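# Sort four parts into the green and grey steel trays

## Task

Place the push button and the thin input module in the green steel tray, and place the masking tape and the thread seal tape in the grey steel tray. No other object may finish inside either tray unless it was already there at the start.

## Robot and tools

Robot: two arms, left_arm and right_arm, each ending in a five-jointed dexterous hand. right_arm carries a right hand and left_arm a mirrored left hand. Each hand has index, middle and ring fingers plus a thumb, driven by sixteen motors. Base positions in the scene frame: left_arm (+0.042, +0.339, +0.007) m, right_arm (+0.013, -0.364, +0.049) m. A post stands on the floor behind the arms.

Scene frame: origin at table-top height, midway between the arms' nominal bases. +z is up, +x points out over the table, and left_arm sits on the +y side. Image left/right does not match these names. Results report end_effector_position (m) and end_effector_quat_wxyz of each hand point in this frame. Readings can be off by a few cm, more at long reach.

Hand point axes (right hand): +z runs along the straight fingers toward the tips, +x crosses the palm away from the thumb, and +y points out of the palm face. On the left hand +x points toward the thumb. The palm face is at y = -0.063. Straight fingertips reach about 0.14 m beyond the knuckles, which are at z = -0.017. A rigid mast at the wrist on the palm side can strike objects. The right_arm elbow sags under load, so the hand rests lower than commanded; aim higher to compensate.

Row layout, used by both execute_actions and move: 48 numbers, each in [-1, 1], always covering both arms. Order: left_arm dx, dy, dz, rx, ry, rz; then the left hand's sixteen motor goals; then left current_limit and speed; then the same 24 for the right arm. Motor order per hand: index_mcp, index_abd, index_pip, index_dip, middle_mcp, middle_abd, middle_pip, middle_dip, ring_mcp, ring_abd, ring_pip, ring_dip, thumb_cmc, thumb_axl, thumb_mcp, thumb_ipl.

Pose numbers are offsets, not poses. They are measured from the arm's Hand target at the start of the action, along that Hand target's own axes. 1.0 equals 0.6 m of travel or 180 degrees. rx, ry, rz together form one rotation vector. Every row in an action counts from the same start pose, and the next call counts from the new Hand target, so repeating an offset moves the arm further. Sending six zeros asks nothing new of that arm. Orientation is clipped to within 40 degrees of the measured orientation at each step.

Hand numbers are absolute goal angles, scaled linearly between each hinge's two stops; zero is a real goal, not 'no change'. To keep a hand as it is, send back its hand_goal, hand_current_limit and hand_speed. Values at which each hinge is straight: finger _mcp -0.75, _abd 0.00, _pip -0.58, _dip -0.70; thumb_cmc -0.71, thumb_axl -0.68, thumb_mcp -0.23, thumb_ipl -0.17. Toward +1, the fingers curl toward the palm and thumb_cmc swings the thumb in front of the palm. current_limit maps -1 to 0 mA and +1 to 550 mA. speed gives the motor set-point rate as (speed+1)/2 of 8.5 rad/s. Both start at +0.4 and -0.6 and persist once set.

execute_actions: actions is a list of actions; each action holds 1 to 15 rows at 1/30 s per step, and the last row is held to step 15. cameras selects images: ["all"], [], or names cam_high, cam_left_wrist, cam_right_wrist. With an empty actions list you get a full snapshot with images.

move: target is one 48-number row or up to 15 rows. Offsets are all taken from the Hand targets at the start of the move, not chained from one row to the next. speed is path top speed in m/s (0.002 to 4.3, default 0.25), one value or one per target. blend, in m, rounds corners between listed targets; 0 means stop at each. blocking=false returns after about 0.5 s while motion continues. Paths are straight, do not avoid obstacles, and stop at 10 s. The result adds a 'move:' line such as done, off_target, moving, held or fault, plus limits notes: paced means the pose was clipped, held means steps were withheld.

wait: seconds from 0 to 3600; sends nothing new, and a running move continues. stop: brakes a running move. zoom_image: camera plus region [x0, y0, x1, y1] in pixels of its latest image, at most 504 by 504. finished_scene: ends the scene for good (scene 1).

Result fields per hand, in motor order: hand_goal, hand_measured, hand_current_ma, and hand_state (moving, goal, blocked or overload). A finger presses only while its goal lies past the object's surface. Hand target is the last commanded pose; the hand often rests short of it, and re-sending an execute_actions call, even with all zeros, pushes for it again.

Avoid: dropping parts even a few mm, releasing moving parts, fast impacts and hard pushes, and knocking anything off the table. Never press or grip one hand against the other arm. Holding a motor at 495 mA or more for 5 s shuts it down for 10 s. Long stretched or loaded poses heat the joints; a MOTOR HOT line warns at 85 °C, and the arm drops at 100 °C. After a HAND FAULT line, the remaining calls in that reply are skipped. Loose objects may be nudged now and then, so check with cameras before finishing.

Each tool is called after "Call:" as a command line: name --argument value for each argument, lists and objects as JSON in quotes; but a table of rows of numbers goes row by row, as --pt "numbers of a row", without its own name.

## Session

Call:
execute_actions --actions '[]'

Scene clock: 0.00 s.
left_arm: end_effector_position=(+0.6793, -0.0298, +0.3401) hand_goal=(-0.754, +0.000, -0.576, -0.696, -0.754, +0.000, -0.576, -0.696, -0.754, +0.000, -0.576, -0.696, -0.714, -0.678, -0.226, -0.168) hand_measured=(-0.7535, +0.0008, -0.5770, -0.6958, -0.7535, -0.0007, -0.5770, -0.6971, -0.7523, -0.0007, -0.5770, -0.6958, -0.7142, -0.6767, -0.2262, -0.1672) hand_current_ma=(+6, +3, -4, -17, -1, +11, -6, +1, +12, +3, -2, -8, +1, +8, -14, -8) hand_state=(goal, goal, goal, goal, goal, goal, goal, goal, goal, goal, goal, goal, goal, goal, goal, goal) hand_current_limit=0.40 hand_speed=-0.60 end_effector_quat_wxyz=(+0.214, +0.789, +0.208, +0.537) | right_arm: end_effector_position=(+0.4051, -0.4080, +0.2581) hand_goal=(-0.754, +0.000, -0.576, -0.696, -0.754, +0.000, -0.576, -0.696, -0.754, +0.000, -0.576, -0.696, -0.714, -0.678, -0.226, -0.168) hand_measured=(-0.7535, -0.0007, -0.5770, -0.6958, -0.7535, -0.0007, -0.5770, -0.6958, -0.7535, -0.0007, -0.5770, -0.6971, -0.7154, -0.6777, -0.2252, -0.1672) hand_current_ma=(-8, -7, +9, +9, +6, -6, +7, +4, +5, -14, -3, +4, +1, -12, +12, -8) hand_state=(goal, goal, goal, goal, goal, goal, goal, goal, goal, goal, goal, goal, goal, goal, goal, goal) hand_current_limit=0.40 hand_speed=-0.60 end_effector_quat_wxyz=(+0.327, +0.067, +0.911, -0.242)
Joint positions: left_arm=[-0.602 1.66 1.258 0.029 -0.416 0.777] | right_arm=[-0.132 0.866 0.697 -0.651 0.414 -1.726]
Joint velocities: within noise
Joint torques (N m): no reading
Motor temperatures (°C): left_arm=[26 27 24 26 28 28] | right_arm=[25 25 25 25 25 26]
Heat: left arm: hottest wrist yaw 28 °C; right arm: hottest wrist roll 26 °C.
Hand target: left_arm +0.6818, -0.0313, +0.3695; +0.229, +0.775, +0.210, +0.551 | right_arm +0.4116, -0.4089, +0.2721; +0.339, +0.070, +0.906, -0.242

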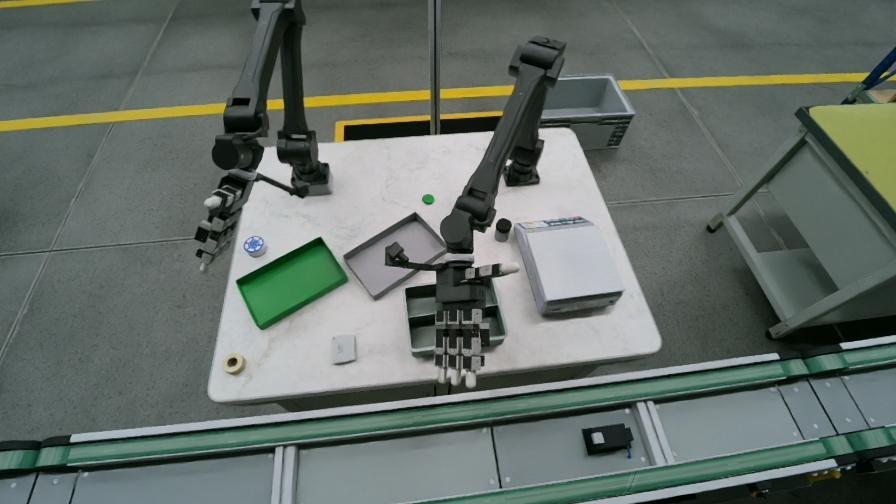

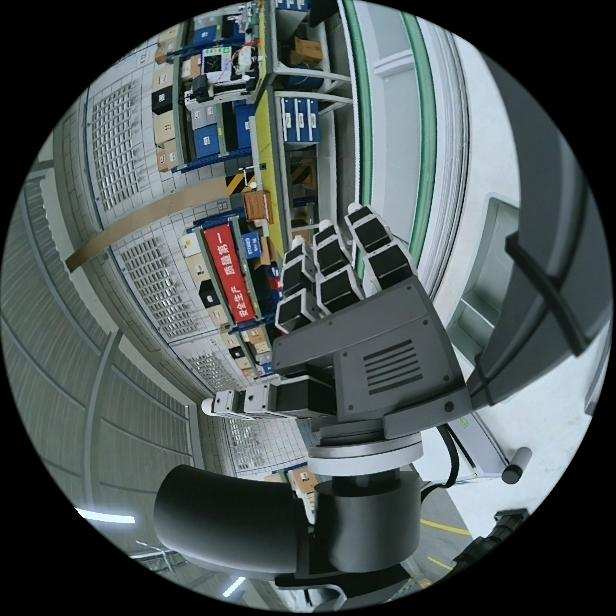

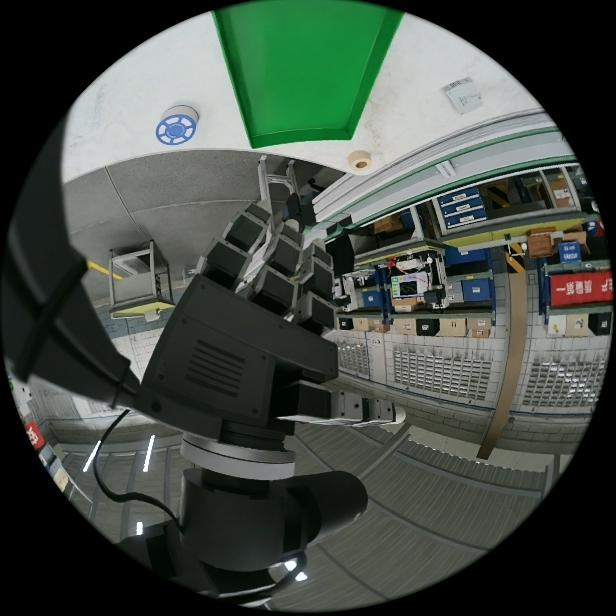

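Call:
zoom_image --camera "cam_high" --region '[190, 130, 440, 410]'

Call:
zoom_image --camera "cam_high" --region '[380, 130, 680, 410]'

Call:
zoom_image --camera "cam_high" --region '[550, 400, 680, 480]'

Scaled by 1.800 from the camera's image (finer frame: 1280x720).

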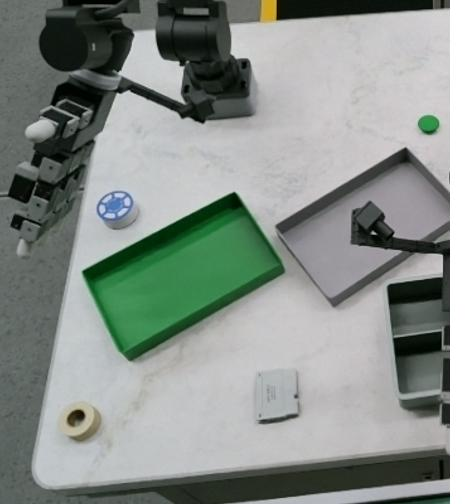

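Scaled by 1.680 from the camera's image (finer frame: 1280x720).

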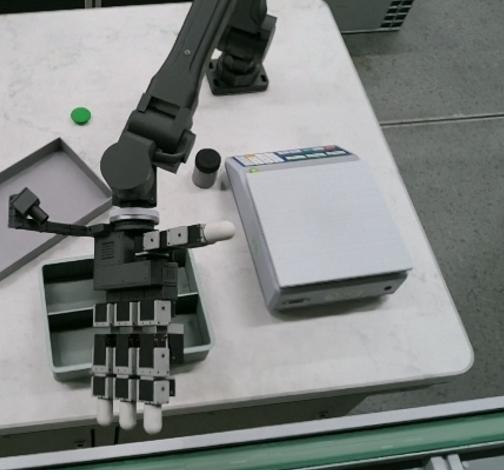

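Scaled by 3.877 from the camera's image (finer frame: 1280x720).

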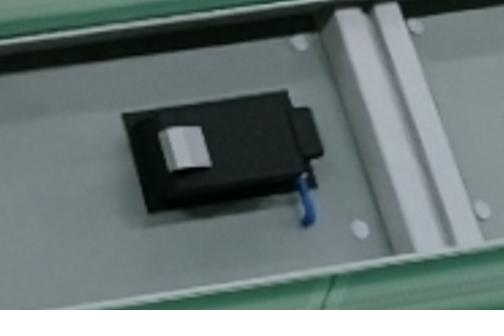

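Call:
move --target '[0.214,-0.262,-0.26,0,0,0,-0.754,0,-0.576,-0.696,-0.754,0,-0.576,-0.696,-0.754,0,-0.576,-0.696,-0.714,-0.678,-0.226,-0.168,0.4,-0.6,-0.111,0.0173,0.3857,-0.028,-0.1186,-0.409,-1,0,0.3,0.03,-1,0,0.3,0.03,-1,0,-0.576,-0.696,0.686,-0.678,-0.056,0.103,0.4,-0.6]' --speed 0.3 --cameras '["all"]'

Scene clock: 110.03 s.
left_arm: end_effector_position=(+0.5632, +0.1892, +0.4159) hand_goal=(-0.754, +0.000, -0.576, -0.696, -0.754, +0.000, -0.576, -0.696, -0.754, +0.000, -0.576, -0.696, -0.714, -0.678, -0.226, -0.168) hand_measured=(-0.7691, +0.0023, -0.5757, -0.6958, -0.7679, +0.0008, -0.5757, -0.6971, -0.7679, -0.0007, -0.5770, -0.6958, -0.7280, -0.6777, -0.2252, -0.1681) hand_current_ma=(-6, -4, +7, -6, +3, +5, -7, +5, -1, -6, -7, -9, -8, +13, -13, -5) hand_state=(goal, goal, goal, goal, goal, goal, goal, goal, goal, goal, goal, goal, goal, goal, goal, goal) hand_current_limit=0.40 hand_speed=-0.60 end_effector_quat_wxyz=(+0.233, +0.773, +0.217, +0.548) | right_arm: end_effector_position=(+0.5846, -0.5129, +0.1493) hand_goal=(-1.000, +0.000, +0.300, +0.030, -1.000, +0.000, +0.300, +0.030, -1.000, +0.000, -0.576, -0.696, +0.686, -0.678, -0.056, +0.102) hand_measured=(-0.9790, -0.0007, +0.2981, +0.0253, -0.9778, -0.0007, +0.2994, +0.0279, -0.9754, -0.0007, -0.5757, -0.6958, +0.6961, -0.6756, -0.0490, +0.1025) hand_current_ma=(+42, +0, -2, -3, +55, -9, +2, +9, +59, -12, -9, -2, +33, -4, +17, -11) hand_state=(blocked, goal, goal, goal, blocked, goal, goal, goal, blocked, goal, goal, goal, goal, goal, goal, goal) hand_current_limit=0.40 hand_speed=-0.60 end_effector_quat_wxyz=(+0.160, -0.057, +0.913, -0.371)
Joint positions: left_arm=[-0.249 1.091 0.866 -0.07 -0.081 0.87] | right_arm=[-0.196 1.646 1.181 -0.507 0.618 -2.093]
Joint torques (N m): left_arm=[0.38 -8.41 9.74 1.84 0.15 0.11] | right_arm=[0.26 -11.11 10.84 0.66 0.82 0.08]
Motor temperatures (°C): left_arm=[25 33 40 27 27 28] | right_arm=[25 25 35 25 25 26]
Heat: left arm: hottest elbow 40 °C; right arm: hottest elbow 35 °C.
Hand target: left_arm +0.5613, +0.1892, +0.4193; +0.229, +0.774, +0.211, +0.551 | right_arm +0.5997, -0.5101, +0.1605; +0.245, -0.376, +0.808, -0.382
Off the commanded pose: left_arm 0.004 m, 1 deg | right_arm 0.019 m, 63 deg; orientation clipped.
joint sent to its limit (right arm) — joint 6 (wrist roll), lower limit. The joint targets are off in orientation, not in position.
move: off_target (right_arm); limits=paced
cam_left_wrist: T_world_to_cam=[[-0.28643, -0.00112, -0.9581, 0.5243], [-0.65563, 0.72943, 0.19515, 0.09079], [0.69864, 0.68406, -0.20967, -0.31345]] pos_world=[0.42869, 0.14879, 0.41889]
cam_right_wrist: T_world_to_cam=[[0.76365, 0.58684, -0.26918, -0.06675], [0.16013, 0.23175, 0.95951, -0.16652], [0.62546, -0.77583, 0.08301, -0.65596]] pos_world=[0.48791, -0.43115, 0.19626]

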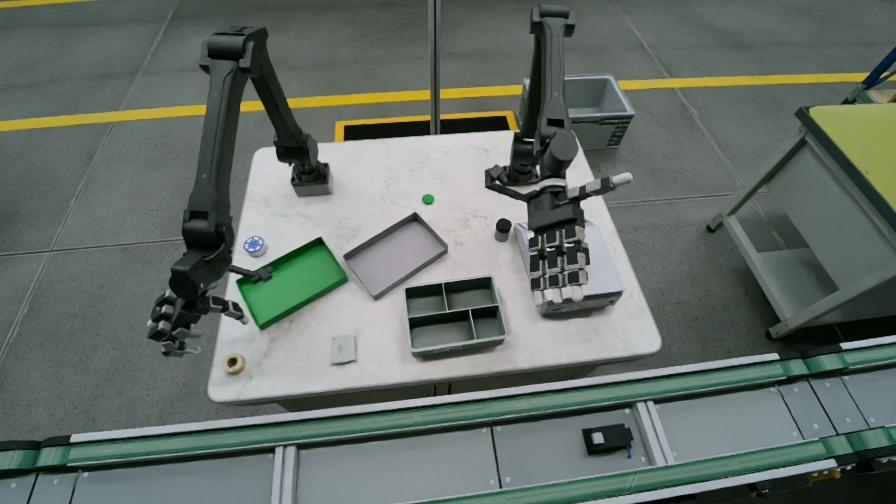

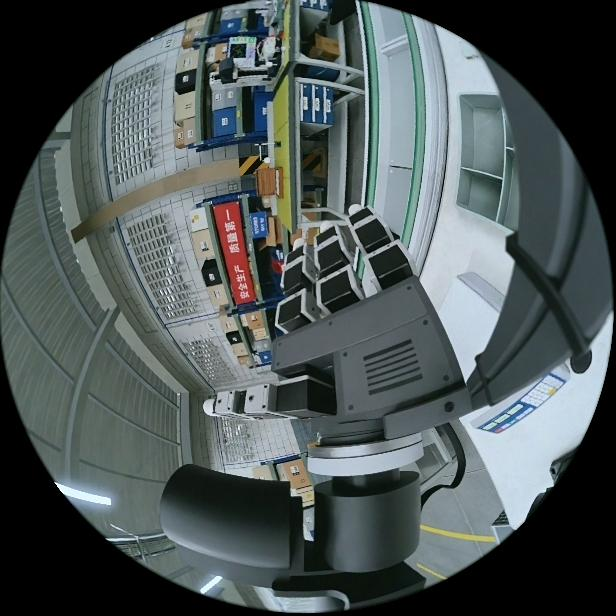

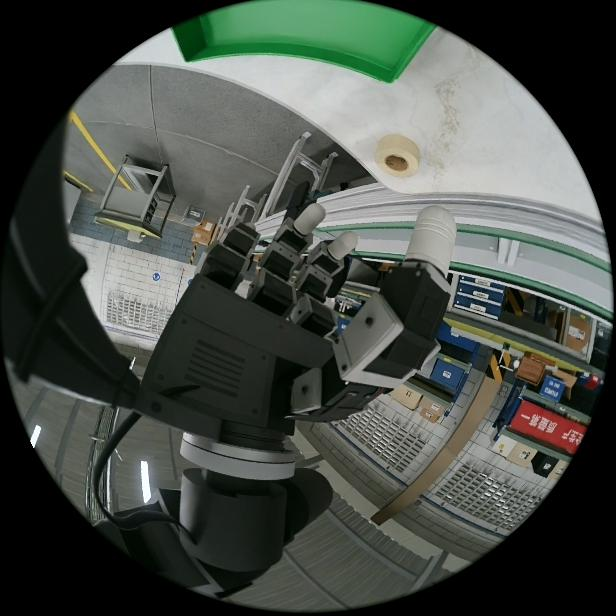

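Call:
move --target '[0,0,0,0,0,0,-0.754,0,-0.576,-0.696,-0.754,0,-0.576,-0.696,-0.754,0,-0.576,-0.696,-0.714,-0.678,-0.226,-0.168,0.4,-0.6,0.0018,-0.0347,0.047,0.0198,0.2136,0.1125,-1,0,0.3,0.03,-1,0,0.3,0.03,-1,0,-0.576,-0.696,0.686,-0.678,-0.056,0.103,0.4,-0.6]' --speed 0.3 --cameras '["all"]'

Scene clock: 138.13 s.
left_arm: end_effector_position=(+0.5632, +0.1892, +0.4159) hand_goal=(-0.754, +0.000, -0.576, -0.696, -0.754, +0.000, -0.576, -0.696, -0.754, +0.000, -0.576, -0.696, -0.714, -0.678, -0.226, -0.168) hand_measured=(-0.7691, +0.0008, -0.5770, -0.6971, -0.7691, -0.0007, -0.5770, -0.6945, -0.7679, +0.0008, -0.5770, -0.6958, -0.7280, -0.6777, -0.2262, -0.1681) hand_current_ma=(+7, -7, +0, -11, +1, +2, -2, +7, -10, +18, -3, +0, -2, +6, -9, -15) hand_state=(goal, goal, goal, goal, goal, goal, goal, goal, goal, goal, goal, goal, goal, goal, goal, goal) hand_current_limit=0.40 hand_speed=-0.60 end_effector_quat_wxyz=(+0.233, +0.773, +0.217, +0.548) | right_arm: end_effector_position=(+0.6115, -0.5345, +0.1472) hand_goal=(-1.000, +0.000, +0.300, +0.030, -1.000, +0.000, +0.300, +0.030, -1.000, +0.000, -0.576, -0.696, +0.686, -0.678, -0.056, +0.102) hand_measured=(-0.9790, -0.0036, +0.3020, +0.0266, -0.9790, -0.0036, +0.3020, +0.0266, -0.9754, -0.0021, -0.5770, -0.6958, +0.6898, -0.6788, -0.0481, +0.1025) hand_current_ma=(+43, -7, +5, -5, +63, -12, +12, -2, +62, -14, -2, +6, +13, -10, +20, -9) hand_state=(blocked, goal, goal, goal, blocked, goal, goal, goal, blocked, goal, goal, goal, goal, goal, goal, goal) hand_current_limit=0.40 hand_speed=-0.60 end_effector_quat_wxyz=(+0.027, -0.083, +0.885, -0.457)
Joint positions: left_arm=[-0.249 1.091 0.866 -0.07 -0.081 0.87] | right_arm=[-0.14 1.839 1.462 -0.801 0.891 -2.093]
Joint torques (N m): left_arm=[-0.15 -8.41 9.84 1.88 0.14 0.12] | right_arm=[-0.09 -14.04 10.77 0.32 1.13 0.27]
Heat: left arm: hottest elbow 40 °C; right arm: hottest elbow 35 °C.
Hand target: left_arm +0.5613, +0.1892, +0.4193; +0.229, +0.774, +0.211, +0.551 | right_arm +0.6272, -0.5319, +0.1604; +0.041, -0.077, +0.884, -0.460
Off the commanded pose: left_arm 0.004 m, 1 deg | right_arm 0.021 m, 2 deg.
move: off_target (right_arm)
cam_left_wrist: T_world_to_cam=[[-0.28643, -0.00112, -0.9581, 0.5243], [-0.65563, 0.72943, 0.19515, 0.09079], [0.69864, 0.68406, -0.20967, -0.31345]] pos_world=[0.42869, 0.14879, 0.41889]
cam_right_wrist: T_world_to_cam=[[0.70082, 0.44805, -0.55507, -0.0688], [0.4038, 0.39229, 0.82647, -0.20735], [0.58805, -0.80334, 0.094, -0.6828]] pos_world=[0.53346, -0.43635, 0.19737]

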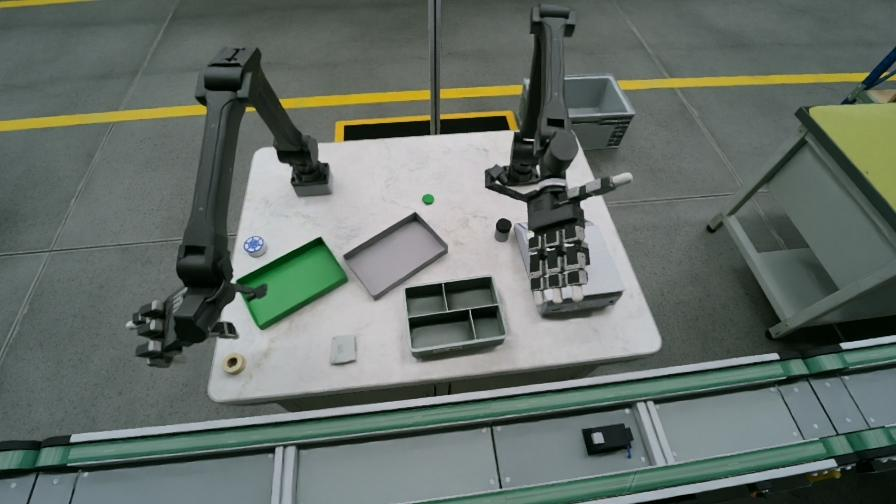

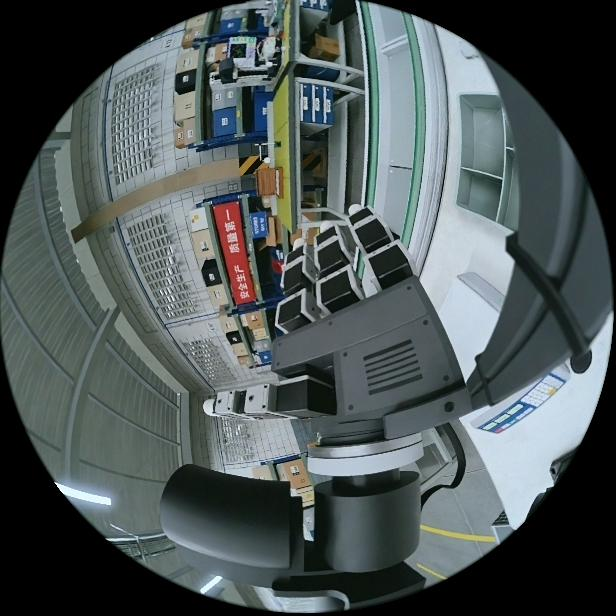

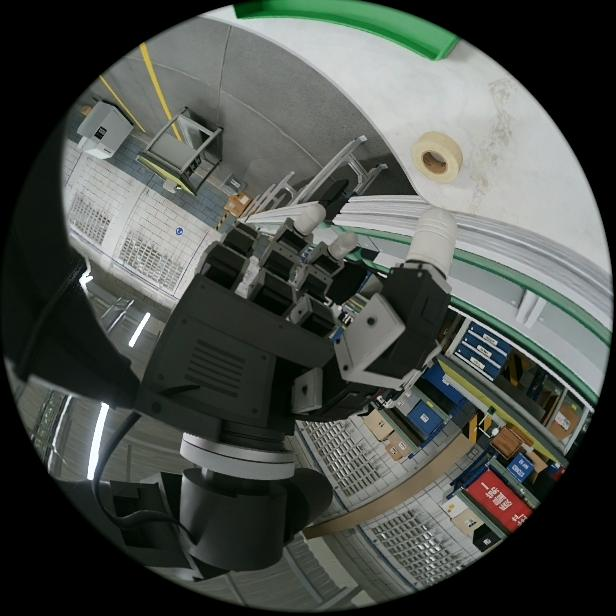

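Call:
zoom_image --camera "cam_right_wrist" --region '[360, 90, 520, 250]'

Call:
zoom_image --camera "cam_high" --region '[200, 230, 460, 410]'

Call:
zoom_image --camera "cam_high" --region '[400, 170, 530, 250]'

Scaled by 3.150 from the camera's image (finer frame: 880x880).

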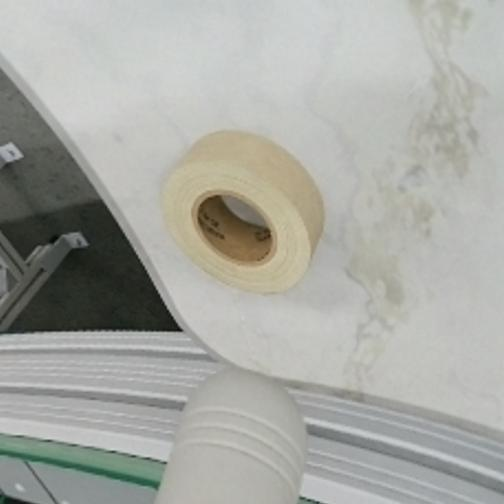

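Scaled by 1.938 from the camera's image (finer frame: 1280x720).

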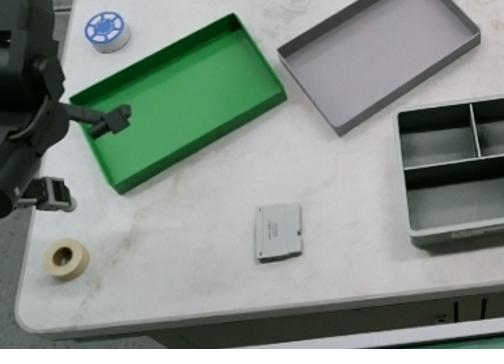

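Scaled by 3.877 from the camera's image (finer frame: 1280x720).

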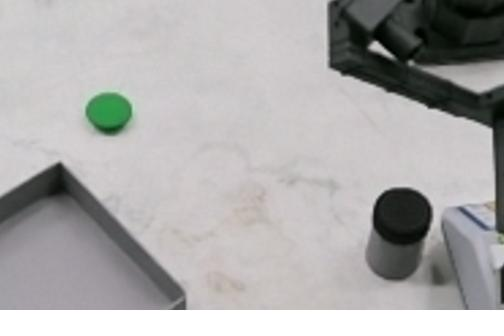

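Call:
move --target '[0,0,0,0,0,0,-0.754,0,-0.576,-0.696,-0.754,0,-0.576,-0.696,-0.754,0,-0.576,-0.696,-0.714,-0.678,-0.226,-0.168,0.4,-0.6,-0.0305,0.1399,0.0973,0,0,0,-1,0,0.518,0.03,-1,0,0.518,0.03,-1,0,-0.576,-0.696,0.686,-0.678,-0.056,0.103,0.4,-0.6]' --speed 0.2 --cameras '["cam_high","cam_right_wrist"]'

Call:
zoom_image --camera "cam_right_wrist" --region '[230, 40, 530, 340]'

Scene clock: 159.50 s.
left_arm: end_effector_position=(+0.5632, +0.1892, +0.4159) hand_goal=(-0.754, +0.000, -0.576, -0.696, -0.754, +0.000, -0.576, -0.696, -0.754, +0.000, -0.576, -0.696, -0.714, -0.678, -0.226, -0.168) hand_measured=(-0.7691, +0.0023, -0.5770, -0.6958, -0.7679, +0.0008, -0.5770, -0.6958, -0.7679, +0.0008, -0.5770, -0.6958, -0.7280, -0.6777, -0.2252, -0.1681) hand_current_ma=(+0, +0, -4, -5, -8, +3, -1, +5, -1, +4, -7, -4, -8, +1, -9, -14) hand_state=(goal, goal, goal, goal, goal, goal, goal, goal, goal, goal, goal, goal, goal, goal, goal, goal) hand_current_limit=0.40 hand_speed=-0.60 end_effector_quat_wxyz=(+0.233, +0.773, +0.217, +0.548) | right_arm: end_effector_position=(+0.6351, -0.5352, +0.0516) hand_goal=(-1.000, +0.000, +0.518, +0.030, -1.000, +0.000, +0.518, +0.030, -1.000, +0.000, -0.576, -0.696, +0.686, -0.678, -0.056, +0.102) hand_measured=(-0.9790, -0.0051, +0.5188, +0.0266, -0.9778, -0.0051, +0.5175, +0.0266, -0.9754, -0.0007, -0.5757, -0.6971, +0.6898, -0.6788, -0.0490, +0.1034) hand_current_ma=(+45, -4, +3, +1, +55, -7, +9, -6, +69, -9, -5, +3, +14, -9, +24, -10) hand_state=(blocked, goal, goal, goal, blocked, goal, goal, goal, blocked, goal, goal, goal, goal, goal, goal, goal) hand_current_limit=0.40 hand_speed=-0.60 end_effector_quat_wxyz=(+0.024, -0.084, +0.885, -0.457)
Joint positions: left_arm=[-0.249 1.091 0.866 -0.07 -0.081 0.87] | right_arm=[-0.135 2.011 1.453 -0.635 0.896 -2.084]
Joint torques (N m): left_arm=[0.09 -8.12 9.73 1.88 0.16 0.12] | right_arm=[0.38 -15.97 7.31 1.25 1.1 0.31]
Heat: left arm: hottest elbow 39 °C; right arm: hottest elbow 34 °C.
Hand target: left_arm +0.5613, +0.1892, +0.4193; +0.229, +0.774, +0.211, +0.551 | right_arm +0.6451, -0.5284, +0.0581; +0.041, -0.077, +0.884, -0.460
Off the commanded pose: left_arm 0.004 m, 1 deg | right_arm 0.014 m, 2 deg.
move: off_target (right_arm)
cam_right_wrist: T_world_to_cam=[[0.69788, 0.44608, -0.56033, -0.13713], [0.41035, 0.39218, 0.82329, -0.14165], [0.58701, -0.80449, 0.09065, -0.68812]] pos_world=[0.55776, -0.43686, 0.10216]

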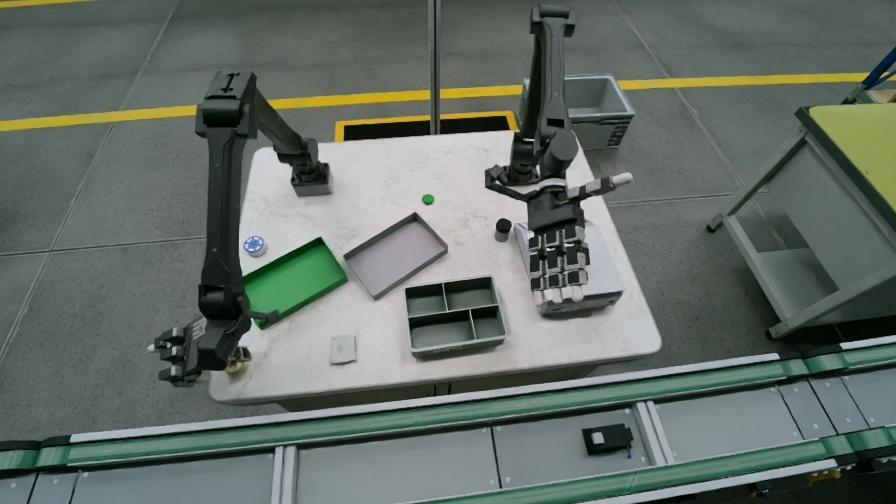

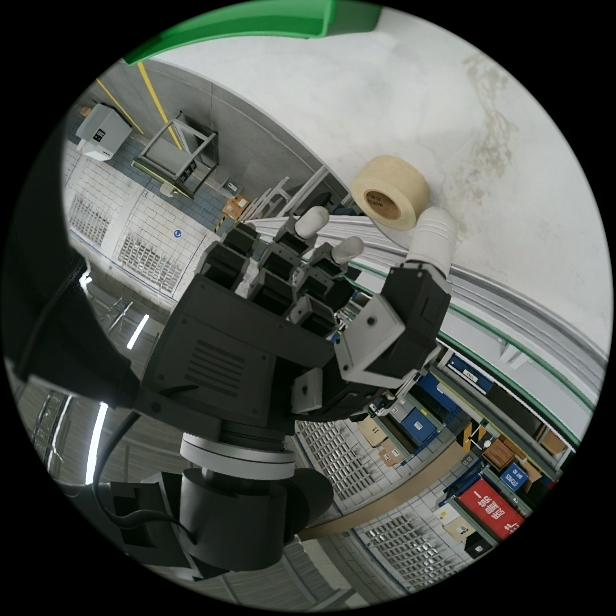

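Scaled by 1.680 from the camera's image (finer frame: 880x880).

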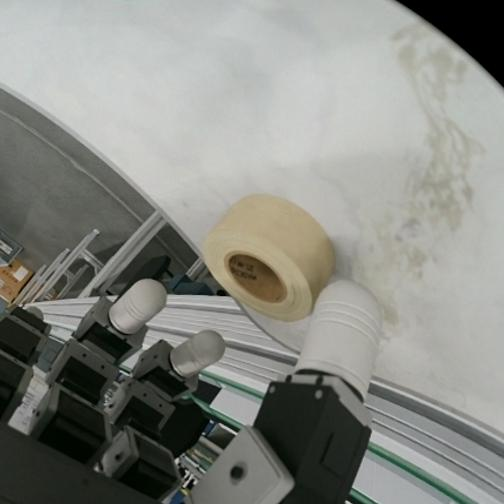

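Call:
move --target '[0,0,0,0,0,0,-0.754,0,-0.576,-0.696,-0.754,0,-0.576,-0.696,-0.754,0,-0.576,-0.696,-0.714,-0.678,-0.226,-0.168,0.4,-0.6,0,0.0437,0.0306,0,0,0,-1,0,0.518,0.03,-1,0,0.518,0.03,-1,0,-0.576,-0.696,0.686,-0.678,-0.056,0.103,0.4,-0.6]' --speed 0.1 --cameras '["cam_right_wrist"]'

Call:
zoom_image --camera "cam_right_wrist" --region '[230, 40, 530, 340]'

Scene clock: 176.87 s.
left_arm: end_effector_position=(+0.5632, +0.1892, +0.4159) hand_goal=(-0.754, +0.000, -0.576, -0.696, -0.754, +0.000, -0.576, -0.696, -0.754, +0.000, -0.576, -0.696, -0.714, -0.678, -0.226, -0.168) hand_measured=(-0.7691, +0.0008, -0.5770, -0.6958, -0.7679, -0.0007, -0.5770, -0.6971, -0.7679, -0.0007, -0.5770, -0.6958, -0.7280, -0.6767, -0.2252, -0.1681) hand_current_ma=(+1, -10, -8, -5, -6, +11, +6, +18, +4, +2, -2, -2, -5, +7, -10, -18) hand_state=(goal, goal, goal, goal, goal, goal, goal, goal, goal, goal, goal, goal, goal, goal, goal, goal) hand_current_limit=0.40 hand_speed=-0.60 end_effector_quat_wxyz=(+0.233, +0.773, +0.217, +0.548) | right_arm: end_effector_position=(+0.6388, -0.5358, +0.0286) hand_goal=(-1.000, +0.000, +0.518, +0.030, -1.000, +0.000, +0.518, +0.030, -1.000, +0.000, -0.576, -0.696, +0.686, -0.678, -0.056, +0.102) hand_measured=(-0.9790, -0.0036, +0.5175, +0.0266, -0.9790, -0.0051, +0.5163, +0.0266, -0.9766, -0.0007, -0.5770, -0.6958, +0.6898, -0.6777, -0.0490, +0.1025) hand_current_ma=(+43, -10, -4, -2, +55, -9, +2, -2, +64, -17, +1, +4, +16, -4, +27, -2) hand_state=(blocked, goal, goal, goal, blocked, goal, goal, goal, blocked, goal, goal, goal, goal, goal, goal, goal) hand_current_limit=0.40 hand_speed=-0.60 end_effector_quat_wxyz=(+0.031, -0.080, +0.884, -0.459)
Joint positions: left_arm=[-0.249 1.091 0.866 -0.07 -0.081 0.87] | right_arm=[-0.135 2.045 1.436 -0.568 0.896 -2.083]
Joint torques (N m): left_arm=[0.03 -8.23 9.8 1.74 0.14 0.09] | right_arm=[0.26 -15.21 6.6 1.29 1.09 0.32]
Heat: left arm: hottest elbow 39 °C; right arm: hottest elbow 33 °C.
Hand target: left_arm +0.5613, +0.1892, +0.4193; +0.229, +0.774, +0.211, +0.551 | right_arm +0.6452, -0.5284, +0.0261; +0.041, -0.077, +0.884, -0.460
Off the commanded pose: left_arm 0.004 m, 1 deg | right_arm 0.010 m, 1 deg.
move: done
cam_right_wrist: T_world_to_cam=[[0.707, 0.44439, -0.55015, -0.15928], [0.39718, 0.39414, 0.82879, -0.11481], [0.58515, -0.80447, 0.10215, -0.68777]] pos_world=[0.56066, -0.43726, 0.07778]

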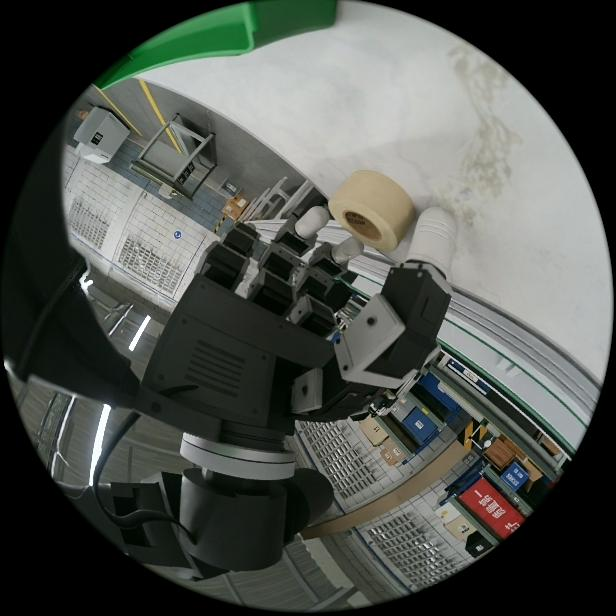

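Scaled by 1.680 from the camera's image (finer frame: 880x880).

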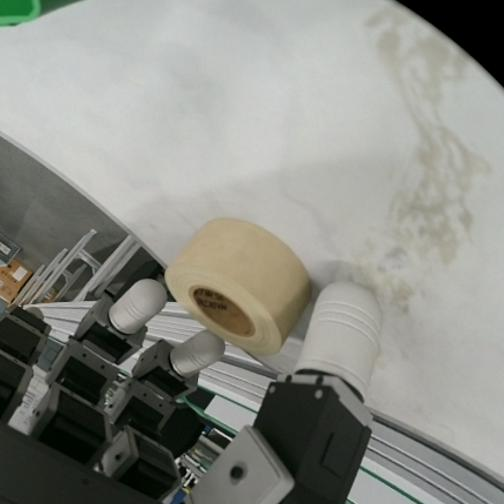

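Call:
move --target '[0,0,0,0,0,0,-0.754,0,-0.576,-0.696,-0.754,0,-0.576,-0.696,-0.754,0,-0.576,-0.696,-0.714,-0.678,-0.226,-0.168,0.4,-0.6,0.0123,0.0167,0.0028,0,0,0,-1,0,0.518,0.03,-1,0,0.518,0.03,-1,0,-0.576,-0.696,0.686,-0.678,-0.056,0.103,0.4,-0.6]' --speed 0.05 --cameras '["cam_right_wrist"]'

Call:
zoom_image --camera "cam_right_wrist" --region '[230, 40, 530, 340]'

Scene clock: 182.30 s.
left_arm: end_effector_position=(+0.5632, +0.1892, +0.4159) hand_goal=(-0.754, +0.000, -0.576, -0.696, -0.754, +0.000, -0.576, -0.696, -0.754, +0.000, -0.576, -0.696, -0.714, -0.678, -0.226, -0.168) hand_measured=(-0.7691, +0.0023, -0.5782, -0.6958, -0.7679, +0.0008, -0.5757, -0.6958, -0.7691, -0.0007, -0.5770, -0.6945, -0.7267, -0.6767, -0.2262, -0.1672) hand_current_ma=(+3, +0, -7, -13, -2, +8, -6, +17, +6, -2, -5, -10, -3, +8, -1, -9) hand_state=(goal, goal, goal, goal, goal, goal, goal, goal, goal, goal, goal, goal, goal, goal, goal, goal) hand_current_limit=0.40 hand_speed=-0.60 end_effector_quat_wxyz=(+0.233, +0.773, +0.217, +0.548) | right_arm: end_effector_position=(+0.6347, -0.5340, +0.0211) hand_goal=(-1.000, +0.000, +0.518, +0.030, -1.000, +0.000, +0.518, +0.030, -1.000, +0.000, -0.576, -0.696, +0.686, -0.678, -0.056, +0.102) hand_measured=(-0.9790, -0.0021, +0.5175, +0.0253, -0.9778, -0.0036, +0.5175, +0.0266, -0.9754, -0.0007, -0.5757, -0.6958, +0.6873, -0.6756, -0.0490, +0.1082) hand_current_ma=(+45, -4, -6, -9, +57, -13, +1, +0, +69, -9, +2, +2, +9, -2, +22, +10) hand_state=(blocked, goal, goal, goal, blocked, goal, goal, goal, blocked, goal, goal, goal, goal, goal, goal, goal) hand_current_limit=0.40 hand_speed=-0.60 end_effector_quat_wxyz=(+0.034, -0.076, +0.884, -0.460)
Joint positions: left_arm=[-0.249 1.091 0.866 -0.07 -0.081 0.87] | right_arm=[-0.133 2.045 1.409 -0.539 0.898 -2.074]
Joint torques (N m): left_arm=[0.15 -8.29 9.8 1.8 0.15 0.13] | right_arm=[0.38 -15.33 6.15 1.28 1.07 0.28]
Heat: left arm: hottest elbow 39 °C; right arm: hottest elbow 33 °C.
Hand target: left_arm +0.5613, +0.1892, +0.4193; +0.229, +0.774, +0.211, +0.551 | right_arm +0.6372, -0.5254, +0.0171; +0.041, -0.077, +0.884, -0.460
Off the commanded pose: left_arm 0.004 m, 1 deg | right_arm 0.010 m, 1 deg.
move: done
cam_right_wrist: T_world_to_cam=[[0.71423, 0.4412, -0.54334, -0.16777], [0.39023, 0.39341, 0.83243, -0.10363], [0.58102, -0.80658, 0.10882, -0.68171]] pos_world=[0.55636, -0.43506, 0.06929]

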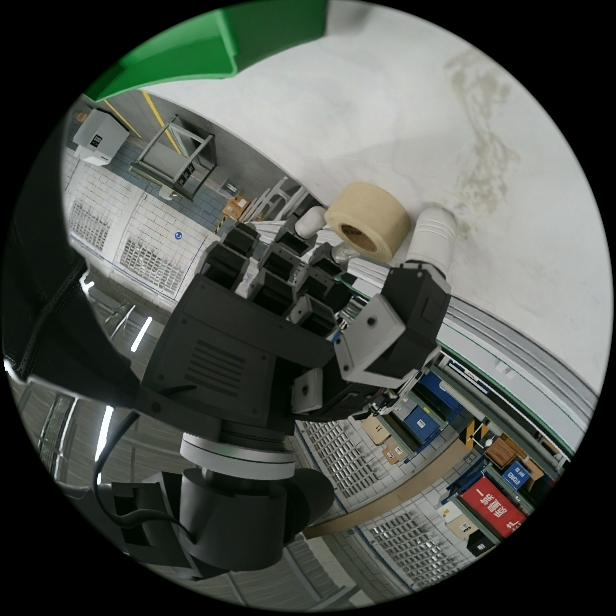

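Scaled by 1.680 from the camera's image (finer frame: 880x880).

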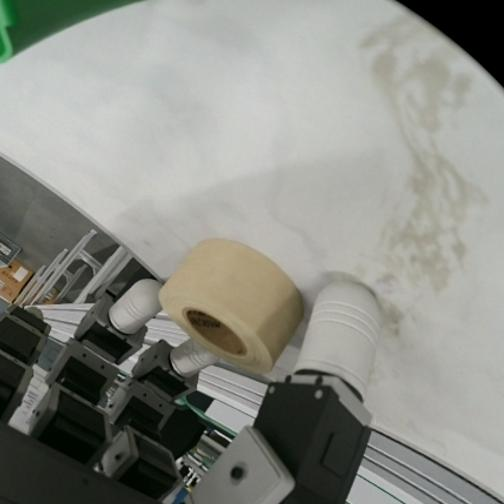

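Call:
move --target '[0,0,0,0,0,0,-0.754,0,-0.576,-0.696,-0.754,0,-0.576,-0.696,-0.754,0,-0.576,-0.696,-0.714,-0.678,-0.226,-0.168,0.4,-0.6,0,0,0,0,0,0,-0.65,0,0.518,0.03,-0.65,0,0.518,0.03,-1,0,-0.576,-0.696,0.686,-0.678,0.2,0.103,0.4,-0.85]' --speed 0.05 --cameras '["cam_right_wrist"]'

Call:
zoom_image --camera "cam_right_wrist" --region '[230, 40, 530, 340]'

Scene clock: 187.10 s.
left_arm: end_effector_position=(+0.5632, +0.1892, +0.4159) hand_goal=(-0.754, +0.000, -0.576, -0.696, -0.754, +0.000, -0.576, -0.696, -0.754, +0.000, -0.576, -0.696, -0.714, -0.678, -0.226, -0.168) hand_measured=(-0.7691, +0.0023, -0.5757, -0.6958, -0.7691, -0.0007, -0.5770, -0.6958, -0.7691, +0.0008, -0.5770, -0.6971, -0.7293, -0.6777, -0.2252, -0.1681) hand_current_ma=(-6, -5, -11, -3, +3, +8, -3, +10, +8, +9, -7, -6, -7, +8, -7, -12) hand_state=(goal, goal, goal, goal, goal, goal, goal, goal, goal, goal, goal, goal, goal, goal, goal, goal) hand_current_limit=0.40 hand_speed=-0.60 end_effector_quat_wxyz=(+0.233, +0.773, +0.217, +0.548) | right_arm: end_effector_position=(+0.6364, -0.5277, +0.0212) hand_goal=(-0.650, +0.000, +0.518, +0.030, -0.650, +0.000, +0.518, +0.030, -1.000, +0.000, -0.576, -0.696, +0.686, -0.678, +0.200, +0.102) hand_measured=(-0.6401, -0.0036, +0.5163, +0.0266, -0.7378, -0.0007, +0.4983, +0.0292, -0.9754, -0.0021, -0.5757, -0.6971, +0.6973, -0.6756, +0.0757, +0.0758) hand_current_ma=(+19, -4, -7, +1, -204, -3, -35, -1, +62, -9, +3, +3, +26, +7, -353, -84) hand_state=(goal, goal, goal, goal, blocked, goal, goal, goal, blocked, goal, goal, goal, goal, goal, blocked, blocked) hand_current_limit=0.40 hand_speed=-0.85 end_effector_quat_wxyz=(+0.036, -0.081, +0.883, -0.460)
Joint positions: left_arm=[-0.249 1.091 0.866 -0.07 -0.081 0.87] | right_arm=[-0.122 2.045 1.409 -0.539 0.899 -2.074]
Joint torques (N m): left_arm=[0.15 -8.23 9.7 1.89 0.13 0.1] | right_arm=[-0.44 -15.27 6.13 1.25 1 0.28]
Heat: left arm: hottest elbow 39 °C; right arm: hottest elbow 33 °C.
Hand target: left_arm +0.5613, +0.1892, +0.4193; +0.229, +0.774, +0.211, +0.551 | right_arm +0.6372, -0.5254, +0.0171; +0.041, -0.077, +0.884, -0.460
Off the commanded pose: left_arm 0.004 m, 1 deg | right_arm 0.005 m, 1 deg.
move: done
cam_right_wrist: T_world_to_cam=[[0.70974, 0.44765, -0.54395, -0.16534], [0.38645, 0.39819, 0.83192, -0.10184], [0.58901, -0.80066, 0.10962, -0.67971]] pos_world=[0.55707, -0.42965, 0.06929]

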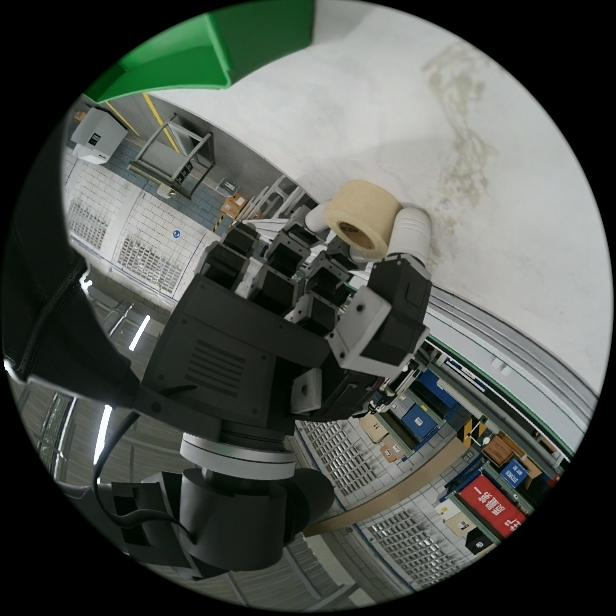

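Scaled by 1.680 from the camera's image (finer frame: 880x880).

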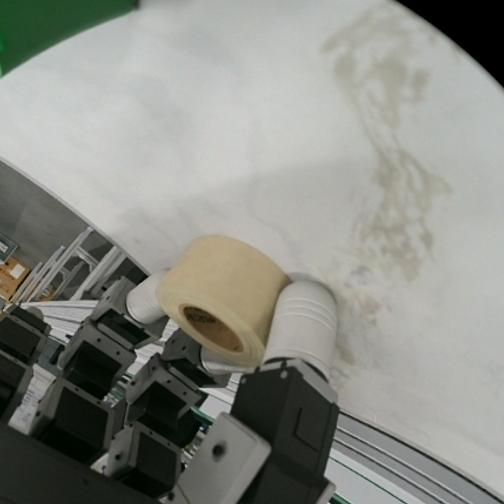

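Call:
move --target '[0,0,0,0,0,0,-0.754,0,-0.576,-0.696,-0.754,0,-0.576,-0.696,-0.754,0,-0.576,-0.696,-0.714,-0.678,-0.226,-0.168,0.4,-0.6,0,0,0,0,0,0,-0.4,0,0.518,0.03,-0.55,0,0.518,0.03,-1,0,-0.576,-0.696,0.686,-0.678,0.22,0.12,0.4,-0.85]' --speed 0.05 --cameras '["cam_right_wrist"]'

Call:
zoom_image --camera "cam_right_wrist" --region '[230, 40, 530, 340]'

Scene clock: 191.90 s.
left_arm: end_effector_position=(+0.5632, +0.1892, +0.4159) hand_goal=(-0.754, +0.000, -0.576, -0.696, -0.754, +0.000, -0.576, -0.696, -0.754, +0.000, -0.576, -0.696, -0.714, -0.678, -0.226, -0.168) hand_measured=(-0.7691, +0.0037, -0.5770, -0.6958, -0.7691, -0.0007, -0.5770, -0.6971, -0.7679, +0.0008, -0.5770, -0.6958, -0.7280, -0.6767, -0.2262, -0.1681) hand_current_ma=(-5, -6, -4, -18, +0, +10, -6, +12, +2, +5, -9, +1, -9, +3, -5, -14) hand_state=(goal, goal, goal, goal, goal, goal, goal, goal, goal, goal, goal, goal, goal, goal, goal, goal) hand_current_limit=0.40 hand_speed=-0.60 end_effector_quat_wxyz=(+0.233, +0.773, +0.217, +0.548) | right_arm: end_effector_position=(+0.6371, -0.5289, +0.0224) hand_goal=(-0.400, +0.000, +0.518, +0.030, -0.550, +0.000, +0.518, +0.030, -1.000, +0.000, -0.576, -0.696, +0.686, -0.678, +0.220, +0.120) hand_measured=(-0.5412, -0.0051, +0.4944, +0.0266, -0.6799, -0.0007, +0.4726, +0.0215, -0.9754, -0.0007, -0.5757, -0.6971, +0.6697, -0.6841, +0.0727, +0.0548) hand_current_ma=(-336, -11, -56, -6, -302, +1, -90, -9, +63, -10, +1, +1, -27, -22, -376, -198) hand_state=(blocked, goal, blocked, goal, blocked, goal, blocked, goal, blocked, goal, goal, goal, goal, goal, blocked, blocked) hand_current_limit=0.40 hand_speed=-0.85 end_effector_quat_wxyz=(+0.038, -0.078, +0.882, -0.463)
Joint positions: left_arm=[-0.249 1.091 0.866 -0.07 -0.081 0.87] | right_arm=[-0.122 2.044 1.409 -0.535 0.905 -2.072]
Joint torques (N m): left_arm=[0.21 -8.59 9.68 1.85 0.14 0.11] | right_arm=[-0.5 -15.09 6.16 1.11 0.73 0.26]
Heat: left arm: hottest elbow 39 °C; right arm: hottest elbow 32 °C.
Hand target: left_arm +0.5613, +0.1892, +0.4193; +0.229, +0.774, +0.211, +0.551 | right_arm +0.6372, -0.5254, +0.0170; +0.041, -0.077, +0.884, -0.460
Off the commanded pose: left_arm 0.004 m, 1 deg | right_arm 0.006 m, 1 deg.
move: done
cam_right_wrist: T_world_to_cam=[[0.71423, 0.44194, -0.54274, -0.17063], [0.38351, 0.40156, 0.83167, -0.09914], [0.58549, -0.80214, 0.11732, -0.6799]] pos_world=[0.55796, -0.43016, 0.0696]

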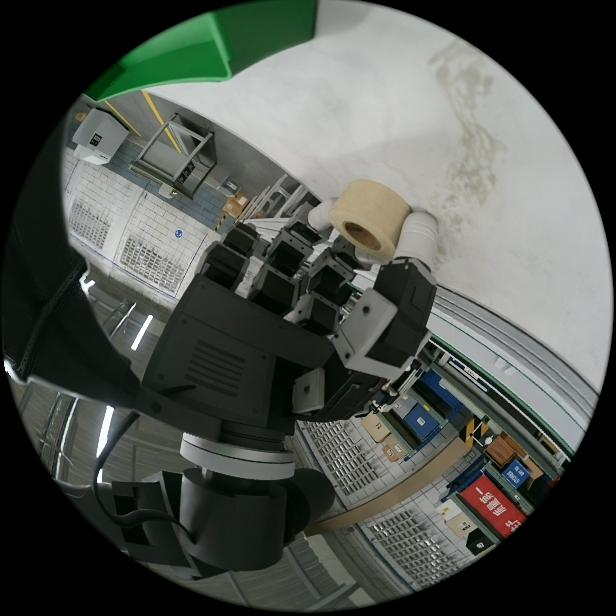

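Scaled by 1.680 from the camera's image (finer frame: 880x880).

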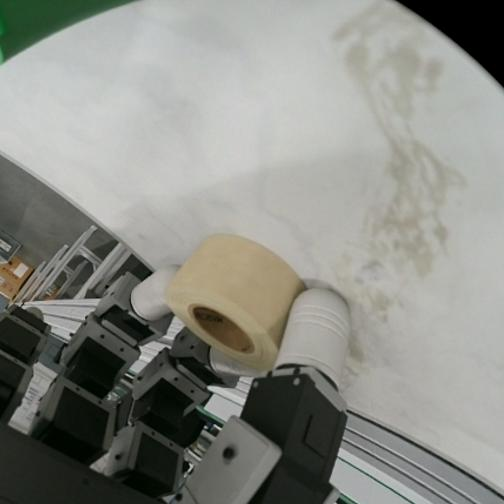

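Call:
move --target '[0,0,0,0,0,0,-0.754,0,-0.576,-0.696,-0.754,0,-0.576,-0.696,-0.754,0,-0.576,-0.696,-0.714,-0.678,-0.226,-0.168,0.4,-0.6,0,-0.2048,-0.1434,0,0,0,-0.4,0,0.518,0.03,-0.55,0,0.518,0.03,-1,0,-0.576,-0.696,0.686,-0.678,0.22,0.12,0.4,-0.85]' --speed 0.12 --cameras '["cam_high","cam_right_wrist"]'

Call:
zoom_image --camera "cam_right_wrist" --region '[230, 0, 530, 300]'

Call:
zoom_image --camera "cam_high" --region '[130, 180, 480, 400]'

Scene clock: 212.80 s.
left_arm: end_effector_position=(+0.5632, +0.1892, +0.4159) hand_goal=(-0.754, +0.000, -0.576, -0.696, -0.754, +0.000, -0.576, -0.696, -0.754, +0.000, -0.576, -0.696, -0.714, -0.678, -0.226, -0.168) hand_measured=(-0.7703, +0.0023, -0.5757, -0.6971, -0.7679, -0.0007, -0.5770, -0.6958, -0.7679, +0.0008, -0.5770, -0.6958, -0.7280, -0.6777, -0.2252, -0.1672) hand_current_ma=(+0, +2, -6, -9, -5, +15, -8, +11, +7, +0, -5, -1, +0, -4, -1, -2) hand_state=(goal, goal, goal, goal, goal, goal, goal, goal, goal, goal, goal, goal, goal, goal, goal, goal) hand_current_limit=0.40 hand_speed=-0.60 end_effector_quat_wxyz=(+0.233, +0.773, +0.217, +0.548) | right_arm: end_effector_position=(+0.6236, -0.5259, +0.1475) hand_goal=(-0.400, +0.000, +0.518, +0.030, -0.550, +0.000, +0.518, +0.030, -1.000, +0.000, -0.576, -0.696, +0.686, -0.678, +0.220, +0.120) hand_measured=(-0.5087, -0.0036, +0.4932, +0.0266, -0.6606, -0.0007, +0.4714, +0.0202, -0.9754, -0.0036, -0.5770, -0.6971, +0.6685, -0.6830, +0.0618, +0.0482) hand_current_ma=(-261, -2, -49, -4, -255, -6, -96, -26, +64, -14, -4, -3, -26, -20, -381, -218) hand_state=(blocked, goal, blocked, goal, blocked, goal, blocked, goal, blocked, goal, goal, goal, goal, goal, blocked, blocked) hand_current_limit=0.40 hand_speed=-0.85 end_effector_quat_wxyz=(+0.024, -0.086, +0.885, -0.457)
Joint positions: left_arm=[-0.249 1.091 0.866 -0.07 -0.081 0.87] | right_arm=[-0.122 1.871 1.513 -0.846 0.899 -2.071]
Joint torques (N m): left_arm=[0.09 -8.18 9.73 1.84 0.13 0.1] | right_arm=[-0.44 -14.39 10.29 0.25 1.02 0.23]
Heat: left arm: hottest elbow 40 °C; right arm: hottest elbow 32 °C.
Hand target: left_arm +0.5613, +0.1892, +0.4193; +0.229, +0.774, +0.211, +0.551 | right_arm +0.6370, -0.5254, +0.1669; +0.041, -0.077, +0.884, -0.460
Off the commanded pose: left_arm 0.004 m, 1 deg | right_arm 0.024 m, 2 deg.
move: off_target (right_arm)
cam_right_wrist: T_world_to_cam=[[0.69497, 0.44951, -0.56121, -0.0756], [0.40986, 0.39365, 0.82284, -0.21844], [0.59079, -0.80186, 0.08934, -0.68331]] pos_world=[0.54576, -0.42795, 0.19836]

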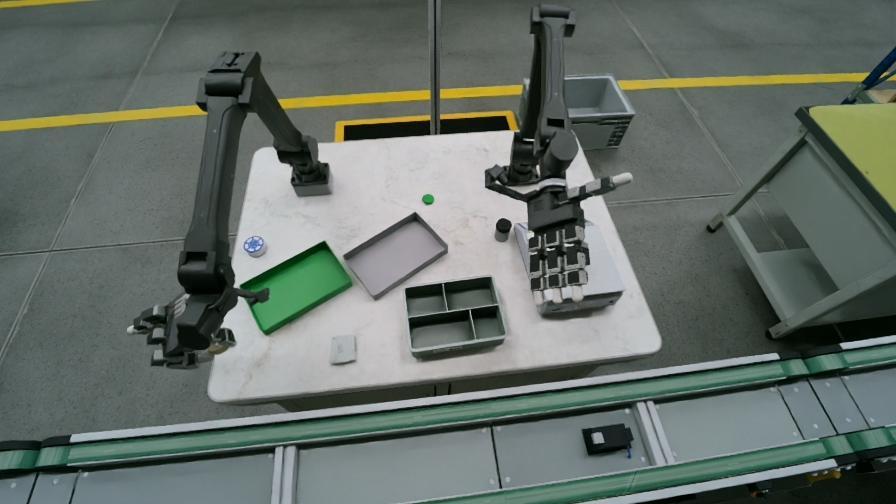

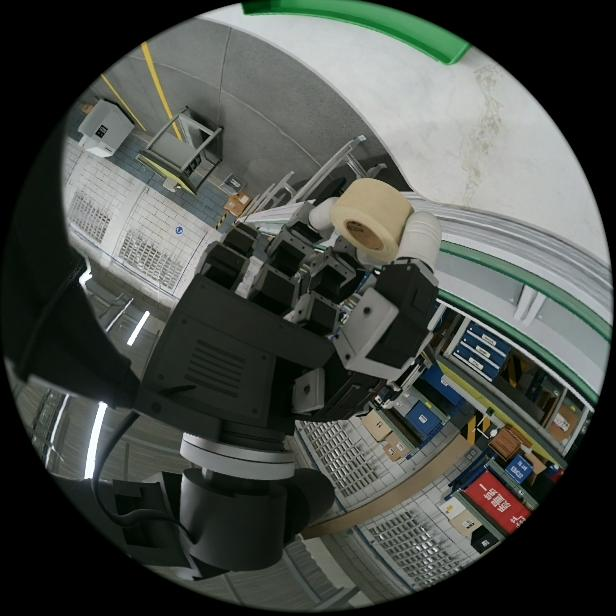

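Scaled by 1.680 from the camera's image (finer frame: 880x880).

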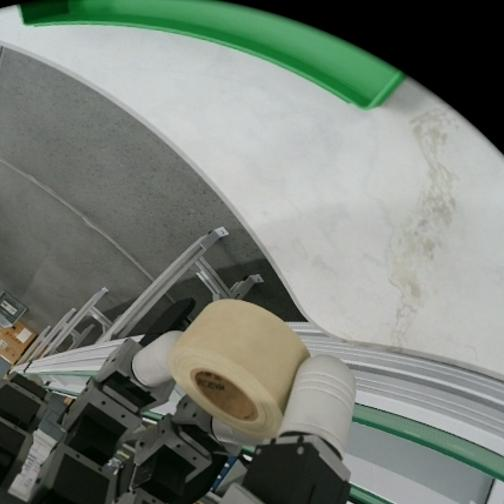

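Scaled by 1.440 from the camera's image (finer frame: 1280x720).

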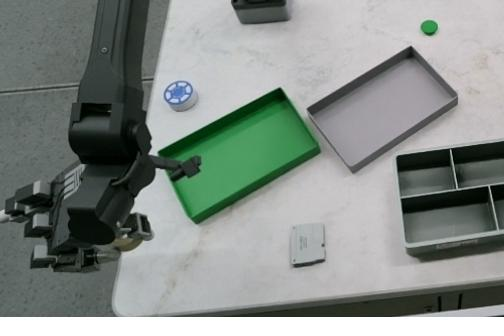

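Call:
zoom_image --camera "cam_high" --region '[330, 200, 460, 310]'

Call:
zoom_image --camera "cam_high" --region '[230, 230, 360, 340]'

Scaled by 3.877 from the camera's image (finer frame: 1280x720).

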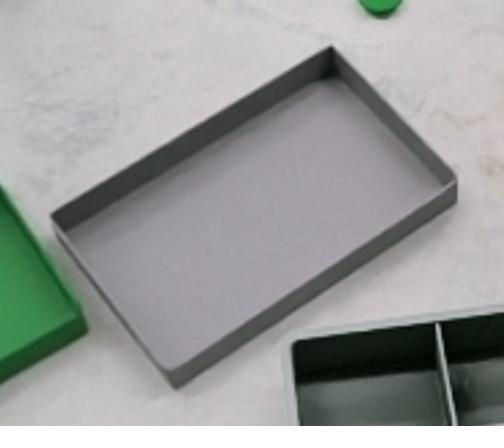

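Scaled by 3.877 from the camera's image (finer frame: 1280x720).

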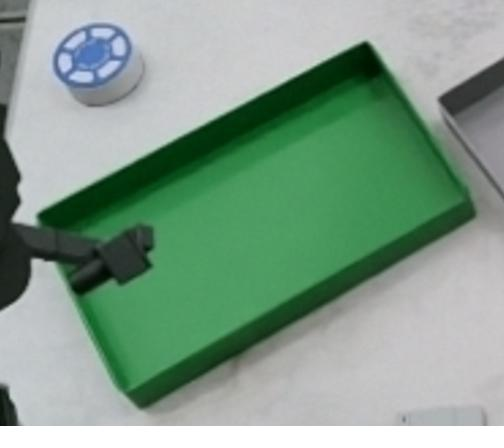

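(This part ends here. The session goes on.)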